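## Task

Pull the black key fob out of the little wooden box's drawer and set it down directly on the open table top, touching nothing else. Then close the drawer. The box must stay roughly where it is and keep its current heading, and the remaining item must still be inside the drawer.

## Robot and tools

Robot: two arms, left_arm and right_arm. Each sits on a tilted plate, and both plates hang from one metal frame behind them. Calibrated bases: left_arm at (+0.048, +0.320, +0.317) m, right_arm at (+0.034, -0.209, +0.317) m. Each arm has waist, shoulder, elbow, wrist pitch, wrist yaw and wrist roll joints, plus a parallel gripper. The elbow is straight at 2.901 rad.

Frame: one scene frame, in metres. The origin is at table-top height, midway between the nominal bases. +z is up, +x points out over the table, and +y is toward left_arm. Arm names do not match image sides. Reported hand positions and orientations can be off by a few centimetres, more at long reach. On each gripper, the fingers point along its own +z and close along its own y. end_effector_position is the point between the pads, just under 1 cm behind the tips.

Row format, used by every moving command: 16 numbers. First left_arm's x, y, z, qw, qx, qy, qz, opening, then the same 8 for right_arm. Both arms are always included. x, y, z is an absolute gripper position in the scene frame, in metres. The quaternion is an absolute orientation, w first. Opening runs from -1 (closed, 0 mm) to +1 (fully open, about 87 mm); 0.5 is about 69 mm, 0 about 43 mm, -0.5 about 18 mm. Its meaning is the same as grip_measured. An arm meant to stay still should get its last reported pose and its desired opening in every row. To keep an orientation, keep resending the same target quaternion rather than the drifted reported one.

execute_actions: takes actions, a list holding one item or nothing. An empty list is a LOOK and returns the full state with pictures. A rows item holds 1 to 15 rows plus steps (1 to 15, default 15, each 1/30 s). Each row is applied for one step, and the last row repeats for the remaining steps. An action needs at least 5 steps. A target more than 0.6 m from the arm's last reported position along any gripper axis is refused. Without rows, steps (up to 300) is a wait counted from the previous result, and reply time counts toward it. Pictures come only for an empty list or when cameras names them.

move: target is one row or a list of up to 15 rows, with no 0.6 m limit. The gripper follows straight paths and turns the short way. speed is the top speed in m/s, from 0.002 to 0.5, default 0.25; rotation is capped at twice that in rad/s. It can be one number or one per target. blend, in m, rounds corners between listed targets; 0 stops at each one. blocking=false returns about 0.5 s after the start. The whole move is capped at 10 s. Openings in the first target are sent at the start. Later openings are applied only once the arm has stopped on that target. Paths ignore obstacles and the other arm. The result adds a move: line with the ending (done, off_target, moving, held, fault) and any limits: paced means the pose was clipped, held means a check withheld steps. Done only means the arm is within 10 mm and 2 degrees. It says nothing about contact.

wait: seconds, from 0 to 10. It sends nothing new and returns early if a move finishes. stop: brakes a running move; the fingers keep moving. zoom_image: camera (cam_high, cam_low, cam_left_wrist, cam_right_wrist) and region [x0, y0, x1, y1] in image pixels, at most 504x504, taken from that camera's latest image. finished_scene: scene = the number of the current scene. Any cameras argument lists names, ["all"] or [].

Controller: every step, the commanded pose is clipped to 100 mm and 20 degrees from the measured pose. Damped IK then favours position over orientation. Friction and gravity can leave the gripper low, short or tilted. Small moves may fail or go sideways, so check the pose after every move. Results are sampled 5 steps before an action ends, and those steps run on afterwards.

Result lines: end_effector_position and end_effector_quat_wxyz per arm. grip_measured is on the opening scale; the last Joint positions value gives it as 0 to 1. Hand target appears only when an arm is more than 2 mm or 1 degree off its command. Joint velocities and torques are omitted when negligible. Torques include gravity, and numbers 1 to 3 wrap at ±28 N m. A MOTOR HOT line appears at 75 °C. At 90 °C an over-temperature fault folds that arm and idles it. Avoid long stretched-out holding and pushing toward poses the arm cannot reach.

Gripping: close to roughly 0.04 below the grip_measured reading at first contact for a firm grip. Use less for a lighter one. Each pad can push about 20 N. Readings may be off by about 1 mm.

Cameras: cam_high (overhead), cam_low, cam_left_wrist, cam_right_wrist, all 672x504. The wrist views can lag while the arm moves.

Avoid: dropping or releasing a moving object; knocking anything off the table; fast or hard impacts and strong presses, which hit harder at higher speed or deeper targets; the grippers or arms colliding; sweeping a gripper near its own arm's base, which can flip the shoulder; pushing the box out of place or turning it. Move gently and smoothly, and end with the drawer shut.

Each tool is called after "Request:" in YAML: its name, and indented under it one key for each argument.

## Session

Request:
execute_actions:
  actions: []

Scene clock: 0.00 s of 6000.00 s.
left_arm: end_effector_position=(+0.0998, +0.1270, +0.2928) grip_measured=+1.000 end_effector_quat_wxyz=(-0.035, +0.687, +0.534, -0.491) | right_arm: end_effector_position=(+0.4542, -0.2631, +0.1802) grip_measured=+1.000 end_effector_quat_wxyz=(+0.210, +0.029, +0.971, -0.113)
Joint positions: left_arm=[-0.98 1.552 0.577 -0.527 0.448 0.878 1] | right_arm=[0.037 1.58 0.906 0.109 0.457 -0.116 1]
Joint velocities: within noise
Joint torques (N m): no reading
Motor temperatures (°C): left_arm=[26 35 37 31 25 28 24] | right_arm=[25 31 31 31 29 29 29]
Heat: left arm: 37 °C; right arm: 31 °C.
Hand target: left_arm +0.1015, +0.1262, +0.2930; -0.032, +0.687, +0.535, -0.491 | right_arm +0.4606, -0.2645, +0.1858; +0.220, +0.033, +0.968, -0.113

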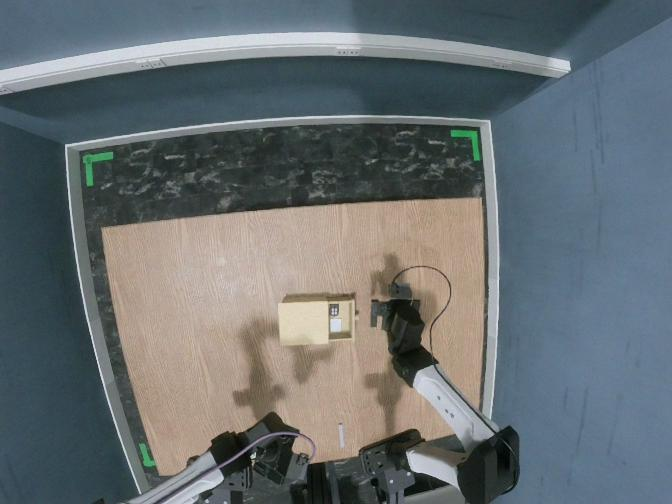

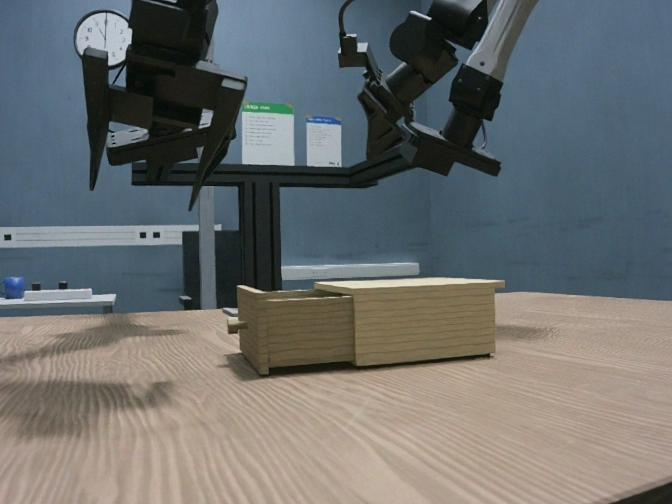

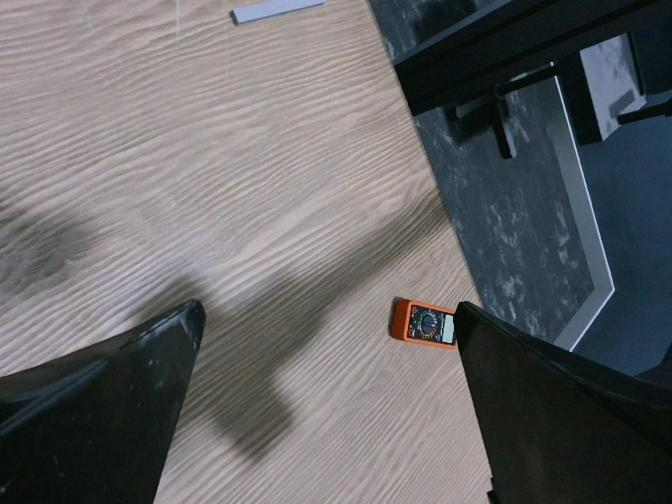

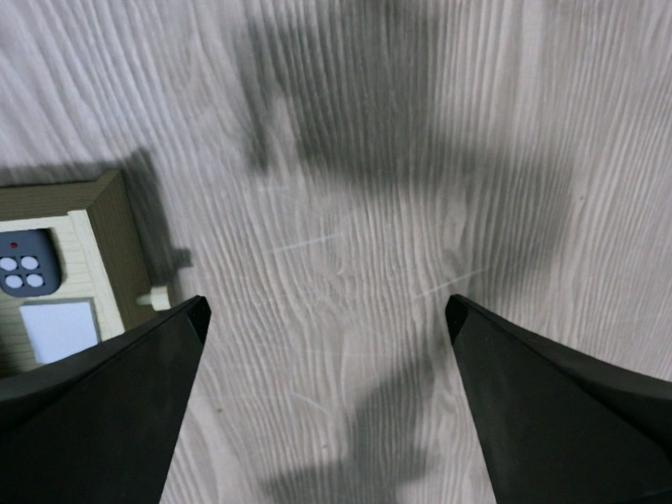

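Request:
zoom_image:
  camera: "cam_high"
  region: [260, 270, 400, 370]

Request:
zoom_image:
  camera: "cam_right_wrist"
  region: [0, 150, 250, 400]

Request:
zoom_image:
  camera: "cam_low"
  region: [200, 250, 540, 400]

Scaled by 3.600 from the camera's 672x504 image, which has a finer 960x720 frame.

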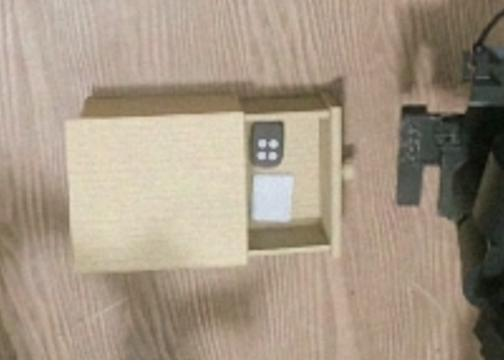

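Scaled by 2.016 from the camera's 672x504 image, which has a finer 960x720 frame.

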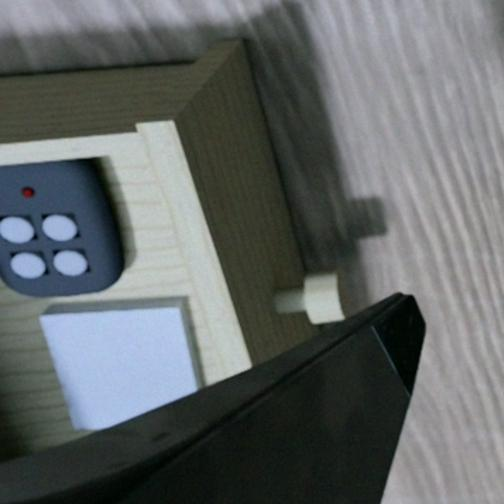

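Scaled by 1.482 from the camera's 672x504 image, which has a finer 960x720 frame.

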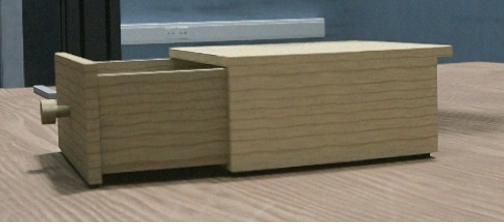

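Request:
move:
  target: [0.1015, 0.1262, 0.2930, -0.032, 0.687, 0.535, -0.491, 1, 0.43, -0.15, 0.17, 0, 0, 0.991, 0.1305, 1]

Scene clock: 4.63 s of 6000.00 s.
left_arm: end_effector_position=(+0.0998, +0.1270, +0.2928) grip_measured=+1.000 end_effector_quat_wxyz=(-0.035, +0.687, +0.534, -0.491) | right_arm: end_effector_position=(+0.4291, -0.1580, +0.1714) grip_measured=+1.000 end_effector_quat_wxyz=(+0.006, +0.001, +0.993, +0.122)
Joint positions: left_arm=[-0.98 1.552 0.577 -0.527 0.448 0.878 1] | right_arm=[0.091 1.801 1.297 -0.518 0.037 0.037 1]
Joint torques (N m): left_arm=[-2.96 -4.33 3.99 0.43 0.54 0.21] | right_arm=[4.27 -7.31 7.25 0.12 -0.22 -0.06]
Hand target: left_arm +0.1016, +0.1262, +0.2930; -0.032, +0.687, +0.535, -0.491 | right_arm +0.4298, -0.1502, +0.1701; +0.000, +0.000, +0.991, +0.130
Off the commanded pose: left_arm 0.002 m, 0 deg | right_arm 0.008 m, 1 deg.
Kept back: nothing.
move: done
camera_calibration:
cam_right_wrist: T_world_to_cam=[[0.0193899, -0.969868, -0.242859, -0.121707], [-0.648113, -0.19715, 0.735583, 0.140541], [-0.761297, 0.143137, -0.632407, 0.594106], [0, 0, 0, 1]]

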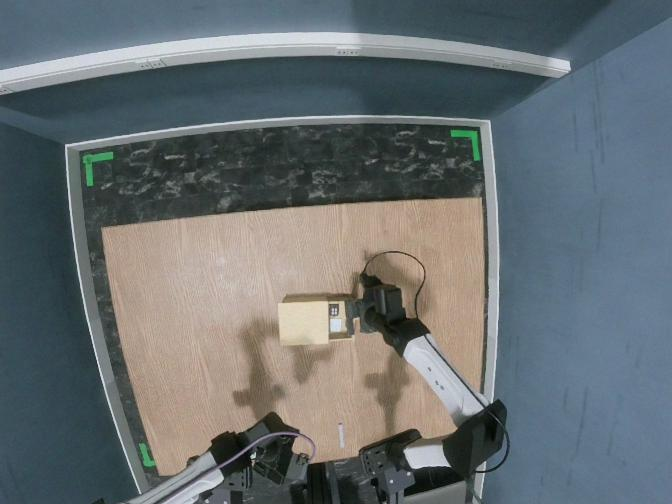

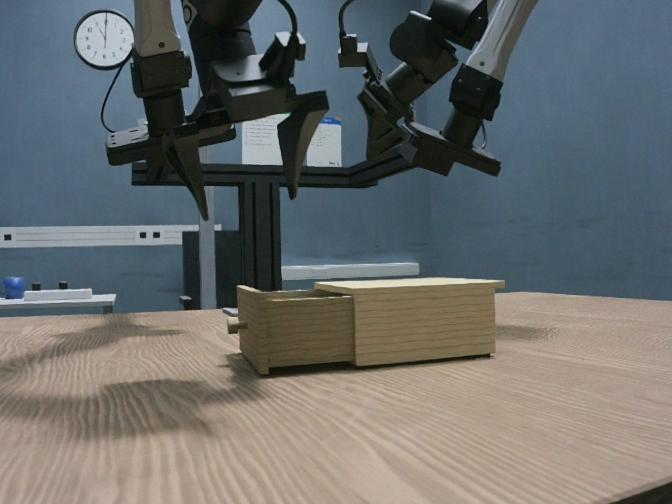

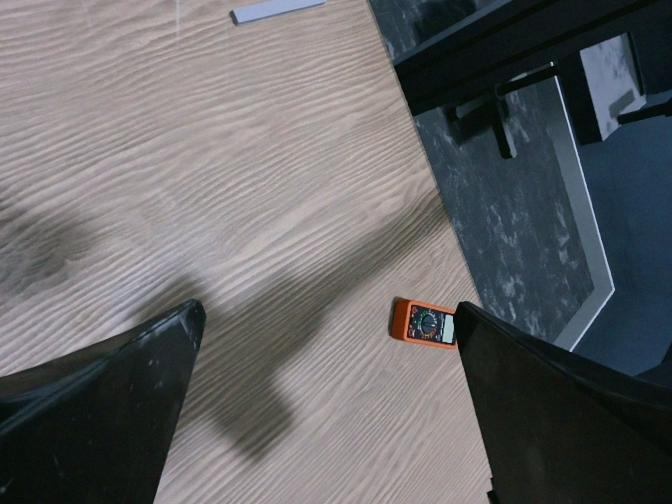

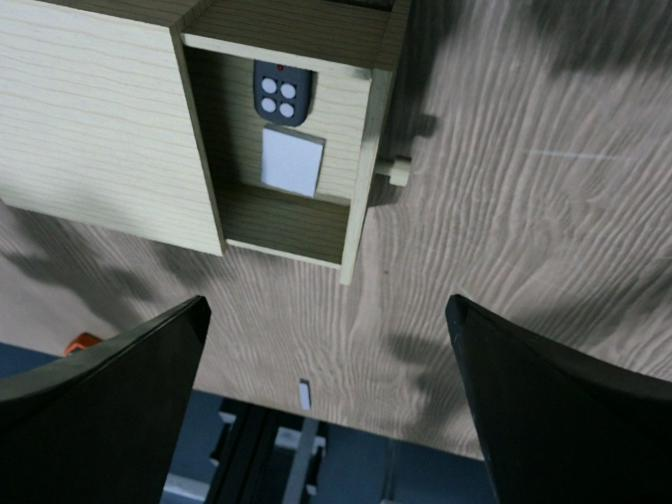

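Request:
zoom_image:
  camera: "cam_right_wrist"
  region: [160, 0, 430, 290]

Request:
zoom_image:
  camera: "cam_low"
  region: [100, 40, 540, 400]

Scaled by 1.738 from the camera's 672x504 image, which has a finer 960x720 frame.

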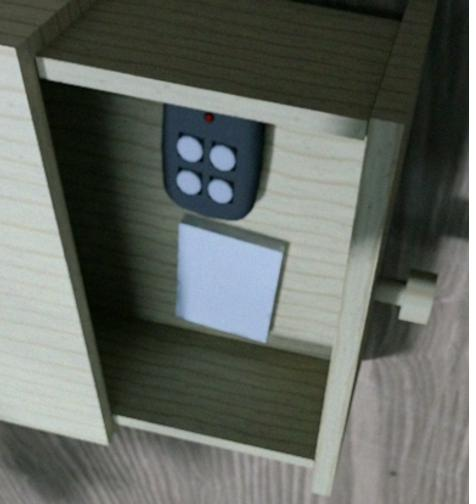

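Scaled by 1.145 from the camera's 672x504 image, which has a finer 960x720 frame.

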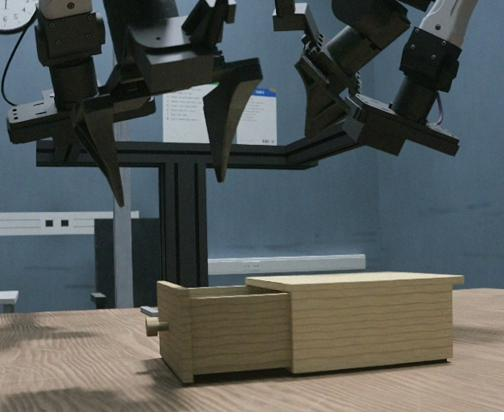

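Request:
zoom_image:
  camera: "cam_low"
  region: [220, 270, 370, 390]

Scaled by 3.360 from the camera's 672x504 image, which has a finer 960x720 frame.

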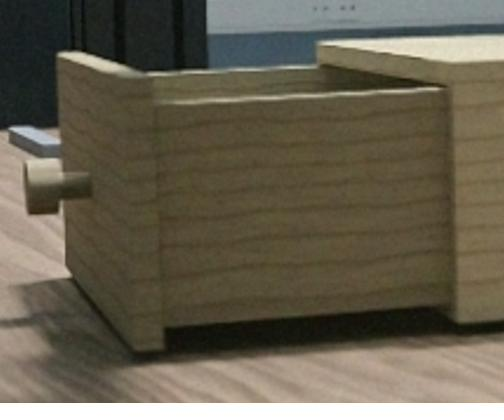

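Request:
move:
  target:
    - [0.1015, 0.1262, 0.2930, -0.032, 0.687, 0.535, -0.491, 1, 0.40, -0.128, 0.13, 0, 0, 0.9976, -0.0698, -1]
    - [0.1015, 0.1262, 0.2930, -0.032, 0.687, 0.535, -0.491, 1, 0.40, -0.128, 0.10, 0, 0, 0.9976, -0.0698, -1]
  speed: 0.2

Scene clock: 8.70 s of 6000.00 s.
left_arm: end_effector_position=(+0.0998, +0.1270, +0.2928) grip_measured=+1.000 end_effector_quat_wxyz=(-0.035, +0.687, +0.534, -0.491) | right_arm: end_effector_position=(+0.3932, -0.1241, +0.1050) grip_measured=-0.973 end_effector_quat_wxyz=(-0.007, -0.007, +0.998, -0.063)
Joint positions: left_arm=[-0.98 1.552 0.577 -0.527 0.448 0.878 1] | right_arm=[0.293 2.06 1.286 -0.378 0.498 0.231 0.013]
Joint torques (N m): left_arm=[-2.99 -4.33 4.01 0.43 0.53 0.22] | right_arm=[3.58 -7.42 5.53 0.26 0.2 -0.15]
Hand target: left_arm +0.1016, +0.1262, +0.2930; -0.032, +0.687, +0.535, -0.491 | right_arm +0.3999, -0.1281, +0.1002; +0.000, +0.000, +0.998, -0.070
Off the commanded pose: left_arm 0.002 m, 0 deg | right_arm 0.009 m, 1 deg.
Kept back: nothing.
move: done
camera_calibration:
cam_right_wrist: T_world_to_cam=[[0.0355144, -0.991643, 0.124025, -0.151778], [-0.627756, 0.0744275, 0.774844, 0.194428], [-0.7776, -0.105376, -0.619867, 0.49423], [0, 0, 0, 1]]

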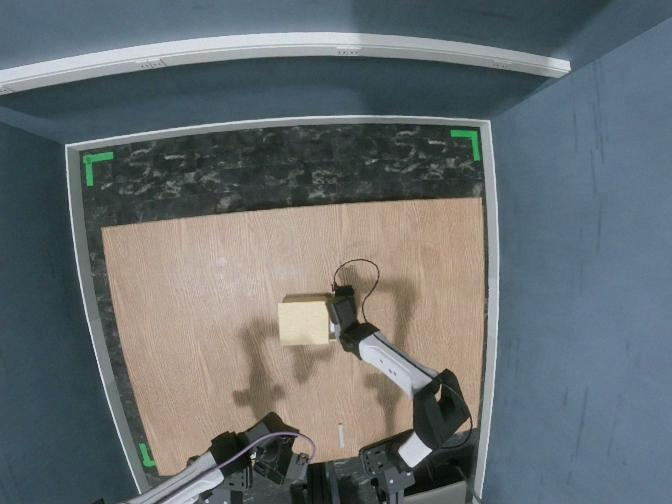

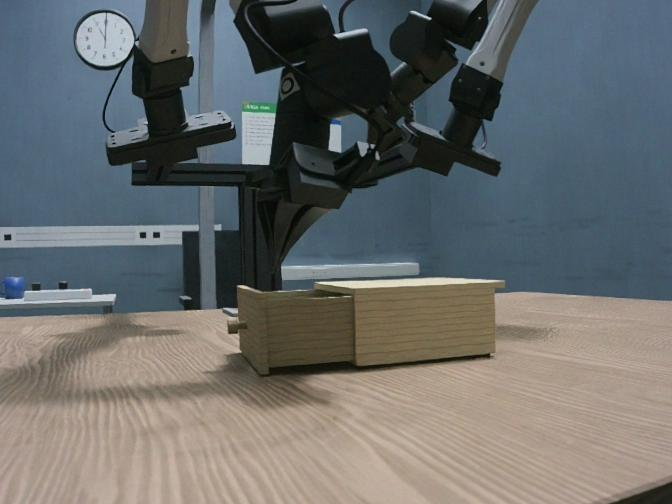

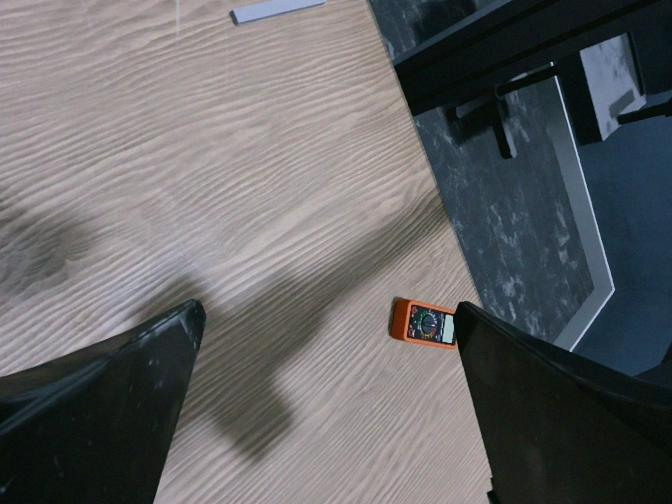

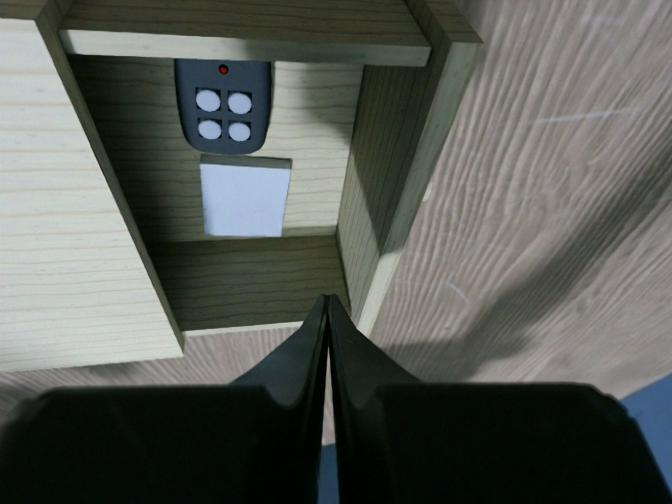

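Request:
move:
  target:
    - [0.1015, 0.1262, 0.2930, -0.032, 0.687, 0.535, -0.491, 1, 0.402, -0.130, 0.09, 0, 0, 0.9877, -0.1564, -1]
    - [0.1015, 0.1262, 0.2930, -0.032, 0.687, 0.535, -0.491, 1, 0.404, -0.131, 0.032, 0, 0, 0.9877, -0.1564, -1]
  speed: [0.15,0.08]
  cameras: ["cam_low","cam_right_wrist"]

Scene clock: 11.30 s of 6000.00 s.
left_arm: end_effector_position=(+0.0998, +0.1270, +0.2928) grip_measured=+1.000 end_effector_quat_wxyz=(-0.035, +0.687, +0.534, -0.491) | right_arm: end_effector_position=(+0.4017, -0.1285, +0.0390) grip_measured=-0.973 end_effector_quat_wxyz=(-0.002, -0.002, +0.988, -0.154)
Joint positions: left_arm=[-0.98 1.552 0.577 -0.527 0.448 0.878 1] | right_arm=[0.284 2.34 1.481 -0.33 0.674 0.256 0.013]
Joint torques (N m): left_arm=[-2.99 -4.33 3.97 0.44 0.53 0.2] | right_arm=[4.3 -7.61 4.9 0.16 0.19 -0.21]
Hand target: left_arm +0.1016, +0.1262, +0.2930; -0.032, +0.687, +0.535, -0.491 | right_arm +0.4039, -0.1311, +0.0322; +0.000, +0.000, +0.988, -0.157
Off the commanded pose: left_arm 0.002 m, 0 deg | right_arm 0.008 m, 0 deg.
Kept back: nothing.
move: done
camera_calibration:
cam_right_wrist: T_world_to_cam=[[0.0254858, -0.952563, 0.303273, -0.146196], [-0.636129, 0.218572, 0.739977, 0.274444], [-0.771162, -0.21178, -0.600382, 0.442416], [0, 0, 0, 1]]
Images, in order: cam_low, cam_right_wrist.

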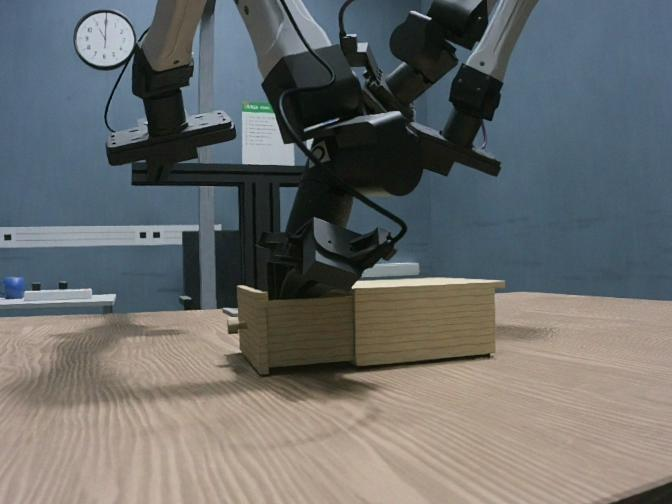

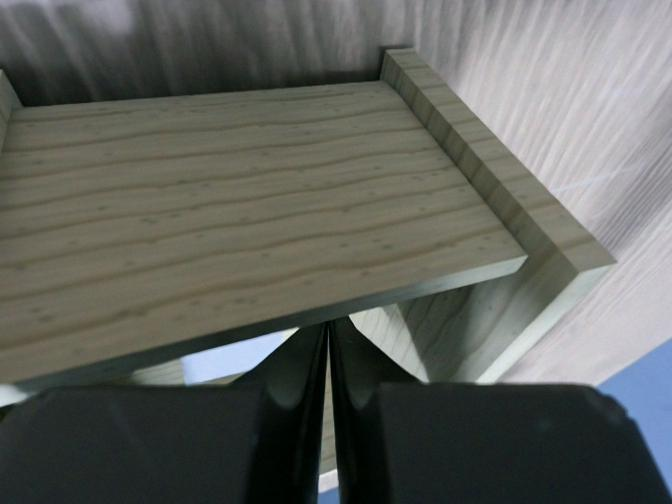

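Request:
move:
  target: [0.1015, 0.1262, 0.2930, -0.032, 0.687, 0.535, -0.491, 1, 0.401, -0.165, 0.032, 0, 0, 0.9877, -0.1564, -1]
  speed: 0.05
  cameras: ["cam_low","cam_high","cam_right_wrist"]

Scene clock: 12.53 s of 6000.00 s.
left_arm: end_effector_position=(+0.0998, +0.1270, +0.2928) grip_measured=+1.000 end_effector_quat_wxyz=(-0.035, +0.687, +0.534, -0.491) | right_arm: end_effector_position=(+0.3956, -0.1430, +0.0262) grip_measured=-0.973 end_effector_quat_wxyz=(-0.002, -0.004, +0.990, -0.137)
Joint positions: left_arm=[-0.98 1.552 0.577 -0.527 0.448 0.878 1] | right_arm=[0.235 2.331 1.418 -0.232 0.622 0.19 0.013]
Joint torques (N m): left_arm=[-2.99 -4.3 3.97 0.44 0.53 0.21] | right_arm=[1.95 -11.32 1.58 0.08 0.45 -0.36]
Hand target: left_arm +0.1016, +0.1262, +0.2930; -0.032, +0.687, +0.535, -0.491 | right_arm +0.4005, -0.1645, +0.0318; -0.001, +0.000, +0.988, -0.157
Off the commanded pose: left_arm 0.002 m, 0 deg | right_arm 0.023 m, 2 deg.
Kept back: nothing.
move: off_target (right_arm)
camera_calibration:
cam_right_wrist: T_world_to_cam=[[0.0288246, -0.962283, 0.270519, -0.157827], [-0.635965, 0.191138, 0.747673, 0.279068], [-0.77118, -0.193592, -0.606469, 0.429754], [0, 0, 0, 1]]
Images, in order: cam_high, cam_low, cam_right_wrist.

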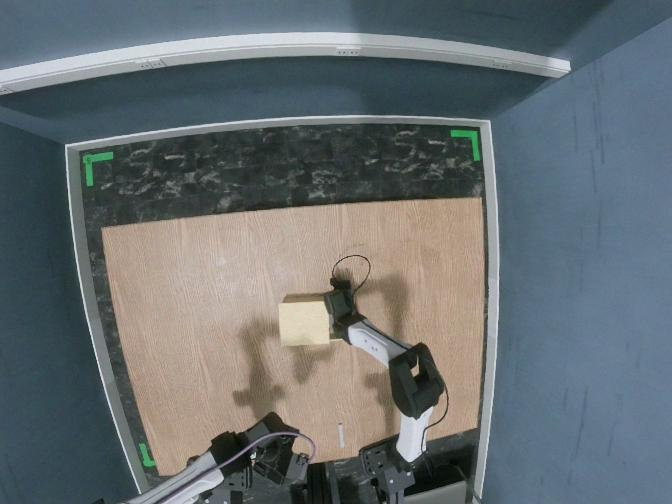

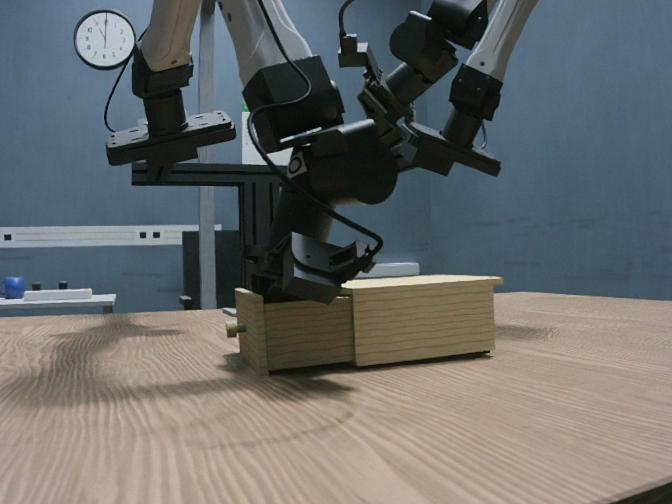

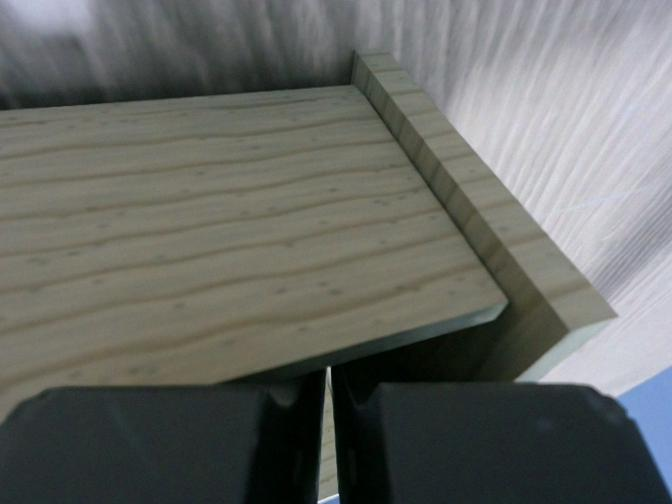

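Request:
move:
  target:
    - [0.1015, 0.1262, 0.2930, -0.032, 0.687, 0.535, -0.491, 1, 0.402, -0.133, 0.034, 0, 0, 0.9877, -0.1564, -1]
    - [0.1015, 0.1262, 0.2930, -0.032, 0.687, 0.535, -0.491, 1, 0.404, -0.128, 0.10, 0, 0, 0.9962, -0.087, -1]
  speed: [0.06,0.15]
  cameras: ["cam_low","cam_high","cam_right_wrist"]

Scene clock: 14.40 s of 6000.00 s.
left_arm: end_effector_position=(+0.0998, +0.1270, +0.2928) grip_measured=+1.000 end_effector_quat_wxyz=(-0.035, +0.687, +0.534, -0.491) | right_arm: end_effector_position=(+0.3998, -0.1328, +0.0892) grip_measured=-0.973 end_effector_quat_wxyz=(-0.007, -0.003, +0.995, -0.096)
Joint positions: left_arm=[-0.98 1.552 0.577 -0.527 0.448 0.878 1] | right_arm=[0.279 2.129 1.346 -0.38 0.556 0.235 0.013]
Joint torques (N m): left_arm=[-2.99 -4.33 4 0.44 0.53 0.21] | right_arm=[6.15 -11.36 3.17 -0.02 0.05 -0.01]
Hand target: left_arm +0.1016, +0.1262, +0.2930; -0.032, +0.687, +0.535, -0.491 | right_arm +0.4039, -0.1281, +0.0997; +0.000, +0.000, +0.996, -0.087
Off the commanded pose: left_arm 0.002 m, 0 deg | right_arm 0.013 m, 1 deg.
Kept back: nothing.
move: off_target (right_arm)
camera_calibration:
cam_right_wrist: T_world_to_cam=[[0.0277417, -0.981426, 0.189823, -0.160157], [-0.627401, 0.130739, 0.767643, 0.219416], [-0.778202, -0.140391, -0.612121, 0.483586], [0, 0, 0, 1]]
Images, in order: cam_high, cam_low, cam_right_wrist.

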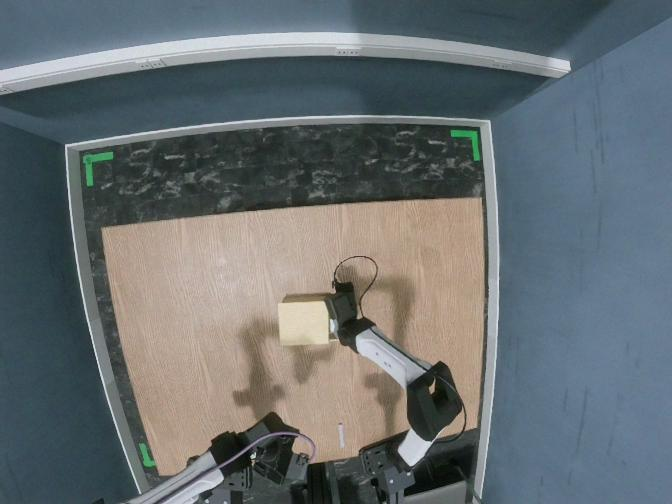

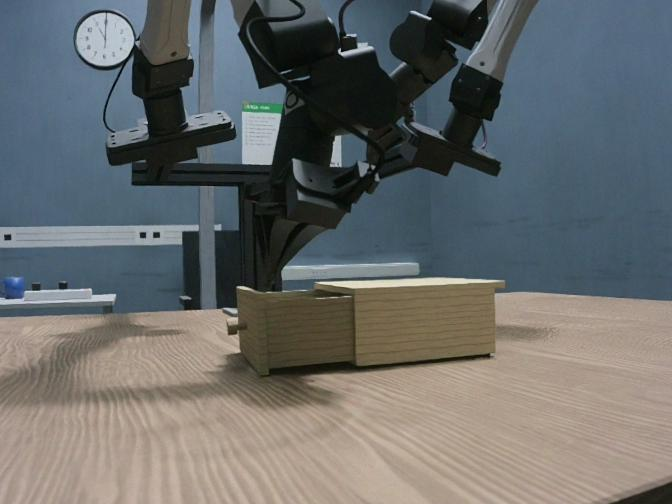

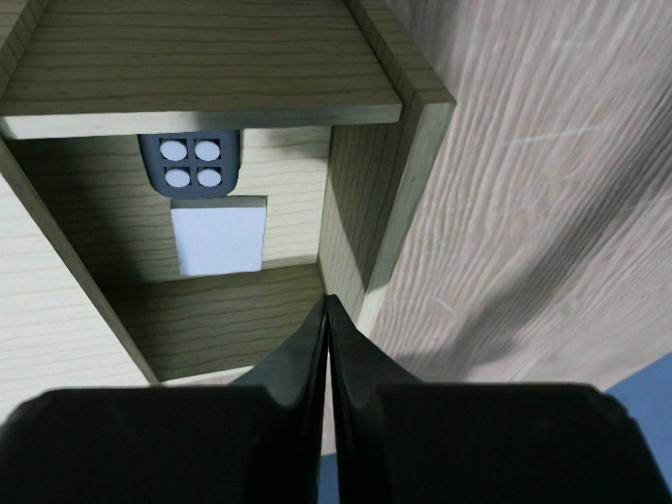

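Request:
move:
  target:
    - [0.1015, 0.1262, 0.2930, -0.032, 0.687, 0.535, -0.491, 1, 0.424, -0.118, 0.15, 0, 0, 0.9763, 0.2164, -1]
    - [0.1015, 0.1262, 0.2930, -0.032, 0.687, 0.535, -0.491, 1, 0.424, -0.089, 0.085, 0, 0, 0.9763, 0.2164, -1]
  speed: [0.2,0.1]
  blend: [0.01,0]
  cameras: ["cam_low","cam_right_wrist"]

Scene clock: 19.13 s of 6000.00 s.
left_arm: end_effector_position=(+0.0998, +0.1270, +0.2928) grip_measured=+1.000 end_effector_quat_wxyz=(-0.035, +0.687, +0.534, -0.491) | right_arm: end_effector_position=(+0.4196, -0.0973, +0.0879) grip_measured=-0.974 end_effector_quat_wxyz=(-0.006, +0.003, +0.978, +0.210)
Joint positions: left_arm=[-0.98 1.552 0.577 -0.527 0.448 0.878 1] | right_arm=[0.1 2.095 1.336 -0.279 -0.137 0.051 0.013]
Joint torques (N m): left_arm=[-2.97 -4.29 3.96 0.44 0.54 0.2] | right_arm=[5.14 -7.58 5.41 0.36 -0.34 -0.13]
Hand target: left_arm +0.1016, +0.1262, +0.2930; -0.032, +0.687, +0.535, -0.491 | right_arm +0.4238, -0.0891, +0.0852; +0.000, +0.000, +0.976, +0.217
Off the commanded pose: left_arm 0.002 m, 0 deg | right_arm 0.010 m, 1 deg.
Kept back: nothing.
move: done
camera_calibration:
cam_right_wrist: T_world_to_cam=[[0.0125405, -0.911294, -0.411564, -0.0595097], [-0.630405, -0.326698, 0.704172, 0.190507], [-0.776165, 0.250622, -0.578581, 0.537376], [0, 0, 0, 1]]
Images, in order: cam_low, cam_right_wrist.

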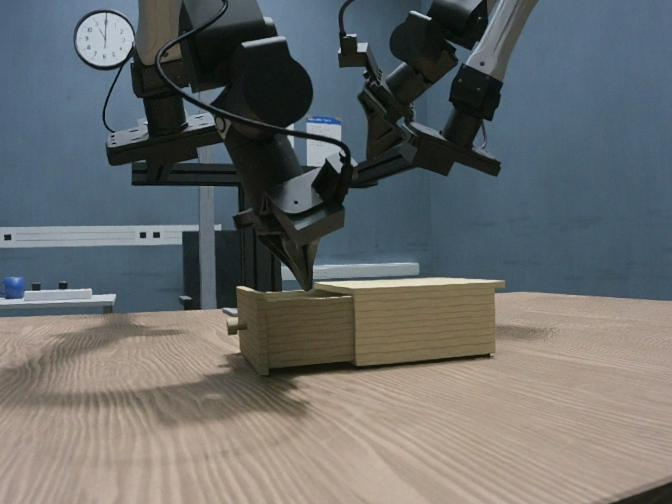

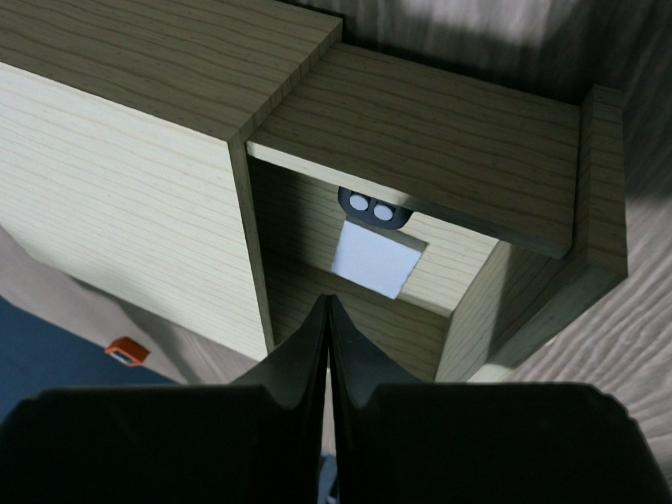

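Request:
move:
  target:
    - [0.1015, 0.1262, 0.2930, -0.032, 0.687, 0.535, -0.491, 1, 0.424, -0.0885, 0.085, 0, 0, 0.9659, 0.2588, -1]
    - [0.1015, 0.1262, 0.2930, -0.032, 0.687, 0.535, -0.491, 1, 0.424, -0.069, 0.048, 0, 0, 0.9659, 0.2588, -1]
  speed: [0.1,0.06]
  cameras: ["cam_low","cam_right_wrist"]

Scene clock: 21.27 s of 6000.00 s.
left_arm: end_effector_position=(+0.0998, +0.1270, +0.2928) grip_measured=+1.000 end_effector_quat_wxyz=(-0.035, +0.687, +0.534, -0.491) | right_arm: end_effector_position=(+0.4212, -0.0759, +0.0519) grip_measured=-0.974 end_effector_quat_wxyz=(-0.004, +0.002, +0.967, +0.253)
Joint positions: left_arm=[-0.98 1.552 0.577 -0.527 0.448 0.878 1] | right_arm=[0.088 2.242 1.413 -0.204 -0.233 0.039 0.013]
Joint torques (N m): left_arm=[-2.96 -4.33 3.97 0.44 0.53 0.21] | right_arm=[5.22 -7.71 5.05 0.38 -0.39 -0.14]
Hand target: left_arm +0.1016, +0.1262, +0.2930; -0.032, +0.687, +0.535, -0.491 | right_arm +0.4238, -0.0691, +0.0482; +0.000, +0.000, +0.966, +0.259
Off the commanded pose: left_arm 0.002 m, 0 deg | right_arm 0.008 m, 1 deg.
Kept back: nothing.
move: done
camera_calibration:
cam_right_wrist: T_world_to_cam=[[0.0151037, -0.870647, -0.491676, -0.0487208], [-0.632376, -0.389215, 0.669785, 0.221695], [-0.774514, 0.300808, -0.556455, 0.514432], [0, 0, 0, 1]]
Images, in order: cam_low, cam_right_wrist.

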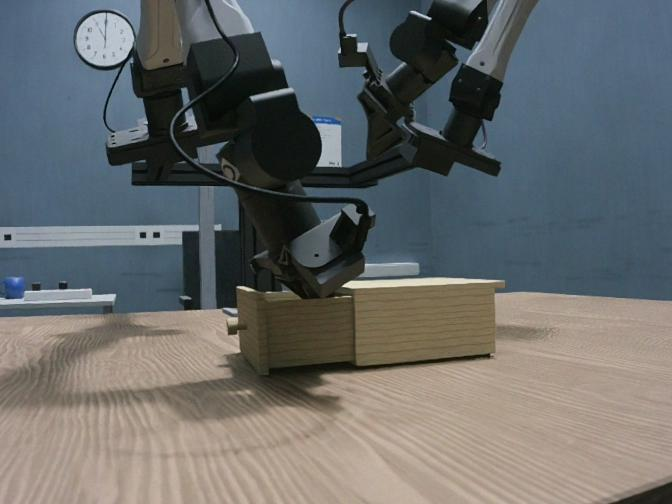

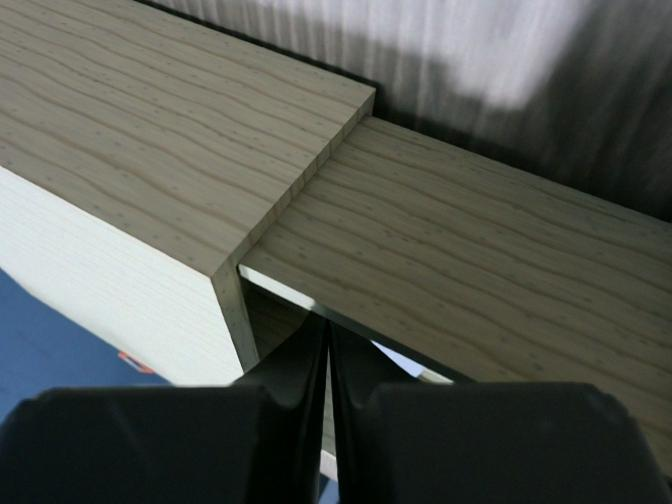

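Request:
move:
  target:
    - [0.1015, 0.1262, 0.2930, -0.032, 0.687, 0.535, -0.491, 1, 0.424, -0.055, 0.0215, 0, 0, 0.9659, 0.2588, -1]
  speed: 0.05
  cameras: ["cam_low","cam_right_wrist"]

Scene clock: 22.37 s of 6000.00 s.
left_arm: end_effector_position=(+0.0998, +0.1270, +0.2928) grip_measured=+1.000 end_effector_quat_wxyz=(-0.035, +0.687, +0.534, -0.491) | right_arm: end_effector_position=(+0.4230, -0.0665, +0.0398) grip_measured=-0.974 end_effector_quat_wxyz=(-0.010, +0.000, +0.966, +0.259)
Joint positions: left_arm=[-0.98 1.552 0.577 -0.527 0.448 0.878 1] | right_arm=[0.097 2.302 1.471 -0.212 -0.24 0.044 0.013]
Joint torques (N m): left_arm=[-2.95 -4.37 4 0.45 0.55 0.21] | right_arm=[5.59 -5.03 5.26 0.79 -0.24 -0.07]
Hand target: left_arm +0.1016, +0.1262, +0.2930; -0.032, +0.687, +0.535, -0.491 | right_arm +0.4230, -0.0556, +0.0230; +0.000, +0.000, +0.966, +0.259
Off the commanded pose: left_arm 0.002 m, 0 deg | right_arm 0.022 m, 1 deg.
Kept back: nothing.
move: off_target (right_arm)
camera_calibration:
cam_right_wrist: T_world_to_cam=[[0.0146763, -0.864865, -0.501789, -0.045547], [-0.623236, -0.400344, 0.67179, 0.229947], [-0.781896, 0.302874, -0.544891, 0.509071], [0, 0, 0, 1]]
Images, in order: cam_low, cam_right_wrist.

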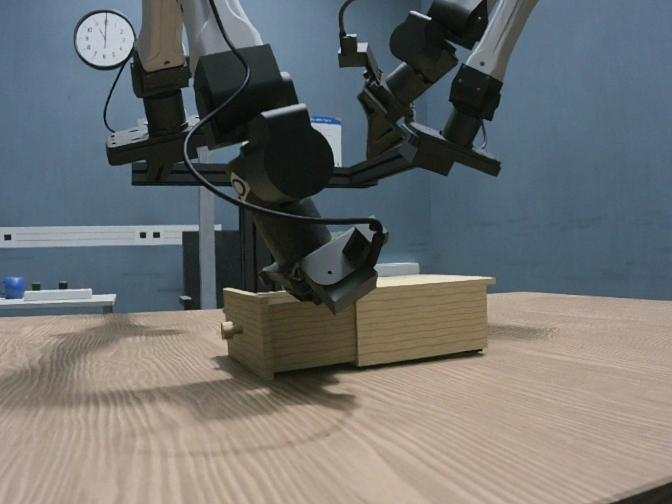

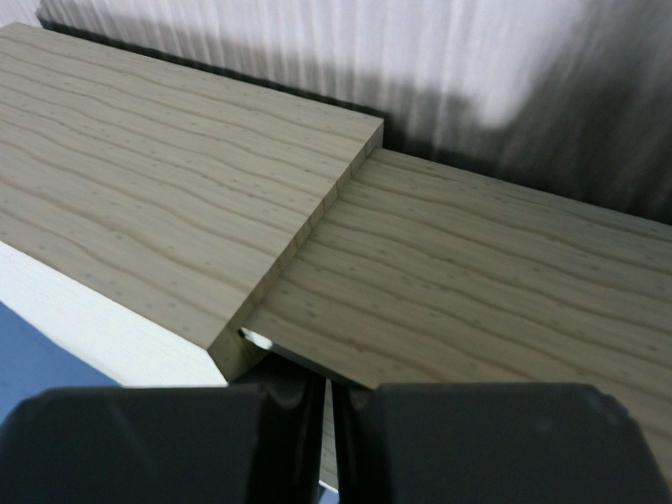

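Request:
move:
  target:
    - [0.1015, 0.1262, 0.2930, -0.032, 0.687, 0.535, -0.491, 1, 0.422, -0.083, 0.06, 0, 0, 0.9659, 0.2588, -1]
    - [0.1015, 0.1262, 0.2930, -0.032, 0.687, 0.535, -0.491, 1, 0.424, -0.15, 0.17, 0, 0, 0.9962, 0.087, 0.2]
  speed: [0.06,0.2]

Scene clock: 25.50 s of 6000.00 s.
left_arm: end_effector_position=(+0.0998, +0.1270, +0.2928) grip_measured=+1.000 end_effector_quat_wxyz=(-0.035, +0.687, +0.534, -0.491) | right_arm: end_effector_position=(+0.4169, -0.1501, +0.1566) grip_measured=+0.200 end_effector_quat_wxyz=(-0.014, -0.002, +0.996, +0.088)
Joint positions: left_arm=[-0.98 1.552 0.577 -0.527 0.448 0.878 1] | right_arm=[0.133 1.854 1.295 -0.512 0.124 0.074 0.6]
Joint torques (N m): left_arm=[-2.95 -4.33 3.99 0.43 0.54 0.21] | right_arm=[4.71 -11.75 4.82 0.05 -0.01 -0.05]
Motor temperatures (°C): left_arm=[26 37 39 30 25 28 24] | right_arm=[26 36 32 31 28 29 29]
Heat: left arm: 39 °C; right arm: 36 °C.
Hand target: left_arm +0.1016, +0.1262, +0.2930; -0.032, +0.687, +0.535, -0.491 | right_arm +0.4238, -0.1500, +0.1696; +0.000, +0.000, +0.996, +0.087
Off the commanded pose: left_arm 0.002 m, 0 deg | right_arm 0.015 m, 2 deg.
Kept back: nothing.
move: off_target (right_arm); target 2's new opening was sent with right_arm's hand 0.015 m and 2 deg from that target
camera_calibration:
cam_right_wrist: T_world_to_cam=[[0.0226369, -0.983833, -0.177652, -0.131063], [-0.615479, -0.153745, 0.773012, 0.132174], [-0.787828, 0.0918425, -0.609009, 0.574074], [0, 0, 0, 1]]

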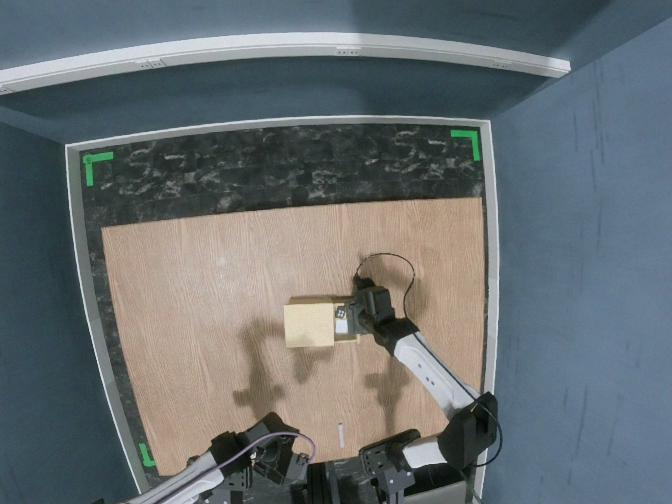

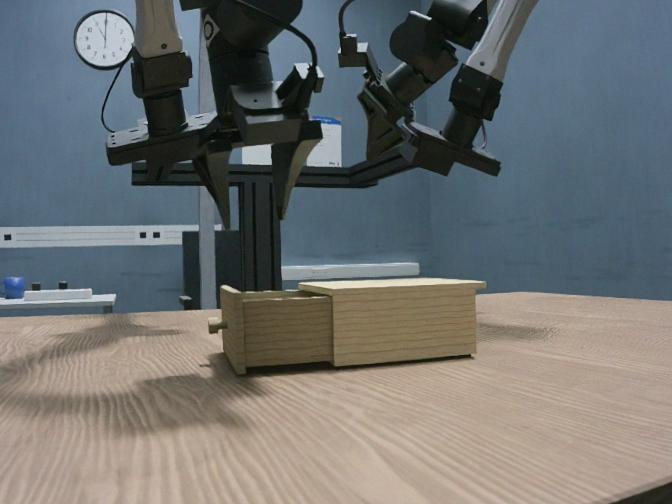

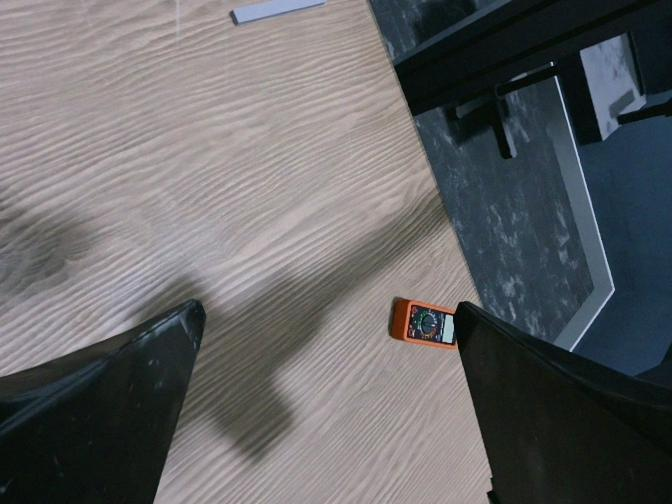

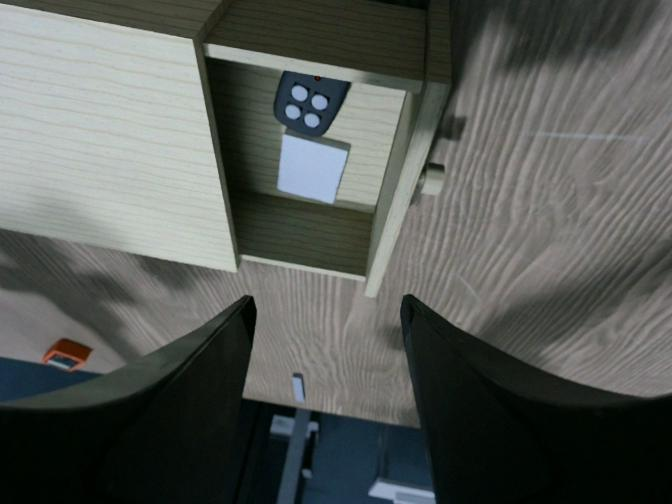

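Request:
zoom_image:
  camera: "cam_low"
  region: [170, 70, 350, 240]

Request:
zoom_image:
  camera: "cam_right_wrist"
  region: [190, 0, 470, 300]

Request:
zoom_image:
  camera: "cam_high"
  region: [260, 270, 400, 370]

Scaled by 2.800 from the camera's 672x504 image, which has a finer 960x720 frame.

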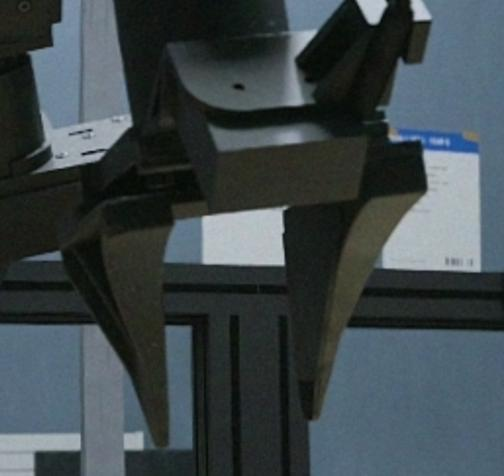

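Scaled by 1.680 from the camera's 672x504 image, which has a finer 960x720 frame.

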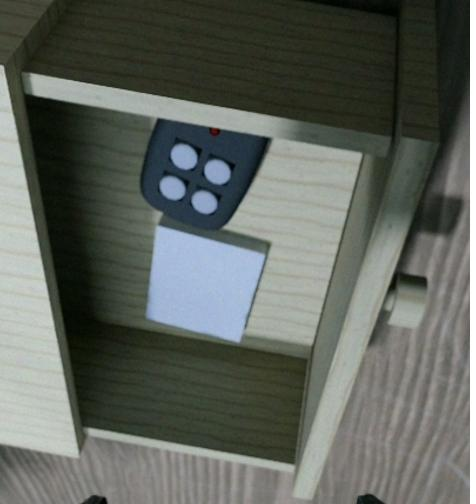

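Scaled by 3.600 from the camera's 672x504 image, which has a finer 960x720 frame.

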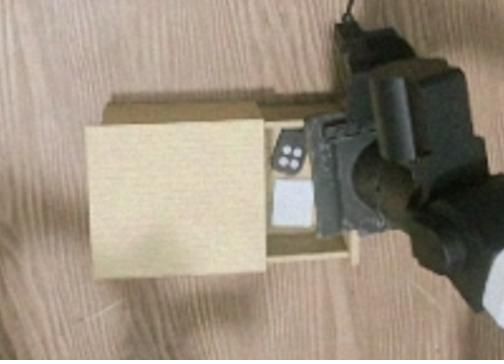

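Request:
move:
  target:
    - [0.1015, 0.1262, 0.2930, -0.032, 0.687, 0.535, -0.491, 1, 0.412, -0.105, 0.14, 0, 0, 0.9914, 0.1305, -1]
    - [0.1015, 0.1262, 0.2930, -0.032, 0.687, 0.535, -0.491, 1, 0.412, -0.093, 0.088, 0, 0, 0.9914, 0.1305, -1]
  speed: [0.2,0.1]
  blend: [0.01,0]
  cameras: ["cam_low","cam_right_wrist"]

Scene clock: 28.43 s of 6000.00 s.
left_arm: end_effector_position=(+0.0998, +0.1270, +0.2928) grip_measured=+1.000 end_effector_quat_wxyz=(-0.035, +0.687, +0.534, -0.491) | right_arm: end_effector_position=(+0.4069, -0.0951, +0.0930) grip_measured=-0.973 end_effector_quat_wxyz=(-0.005, -0.005, +0.992, +0.126)
Joint positions: left_arm=[-0.98 1.552 0.577 -0.527 0.448 0.878 1] | right_arm=[0.187 2.062 1.283 -0.271 0.076 0.111 0.013]
Joint torques (N m): left_arm=[-3 -4.34 3.96 0.45 0.54 0.2] | right_arm=[3.77 -7.34 5.59 0.36 -0.23 -0.13]
Hand target: left_arm +0.1016, +0.1262, +0.2930; -0.032, +0.687, +0.535, -0.491 | right_arm +0.4119, -0.0931, +0.0881; +0.000, +0.000, +0.991, +0.131
Off the commanded pose: left_arm 0.002 m, 0 deg | right_arm 0.007 m, 1 deg.
Kept back: nothing.
move: done
camera_calibration:
cam_right_wrist: T_world_to_cam=[[0.029156, -0.967364, -0.251706, -0.0822171], [-0.629333, -0.213404, 0.747261, 0.185944], [-0.776589, 0.13662, -0.615016, 0.522629], [0, 0, 0, 1]]
Images, in order: cam_low, cam_right_wrist.

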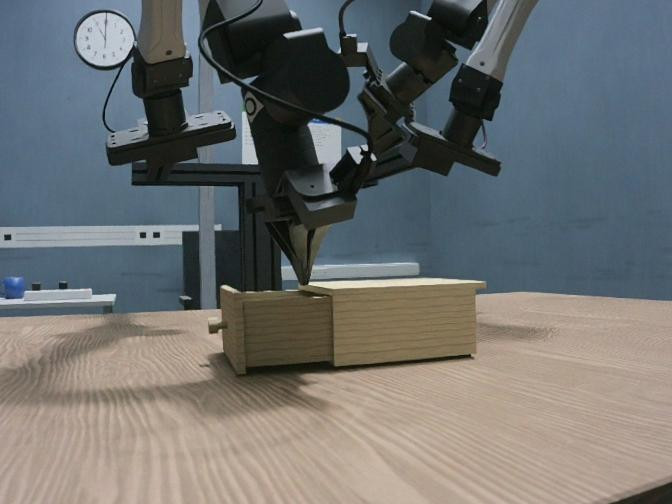

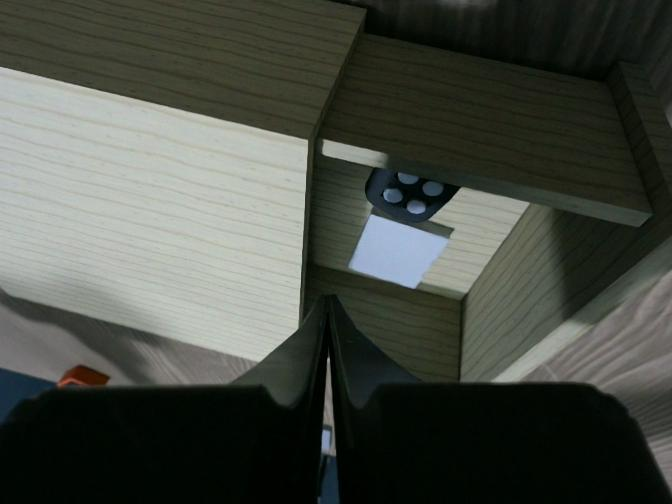

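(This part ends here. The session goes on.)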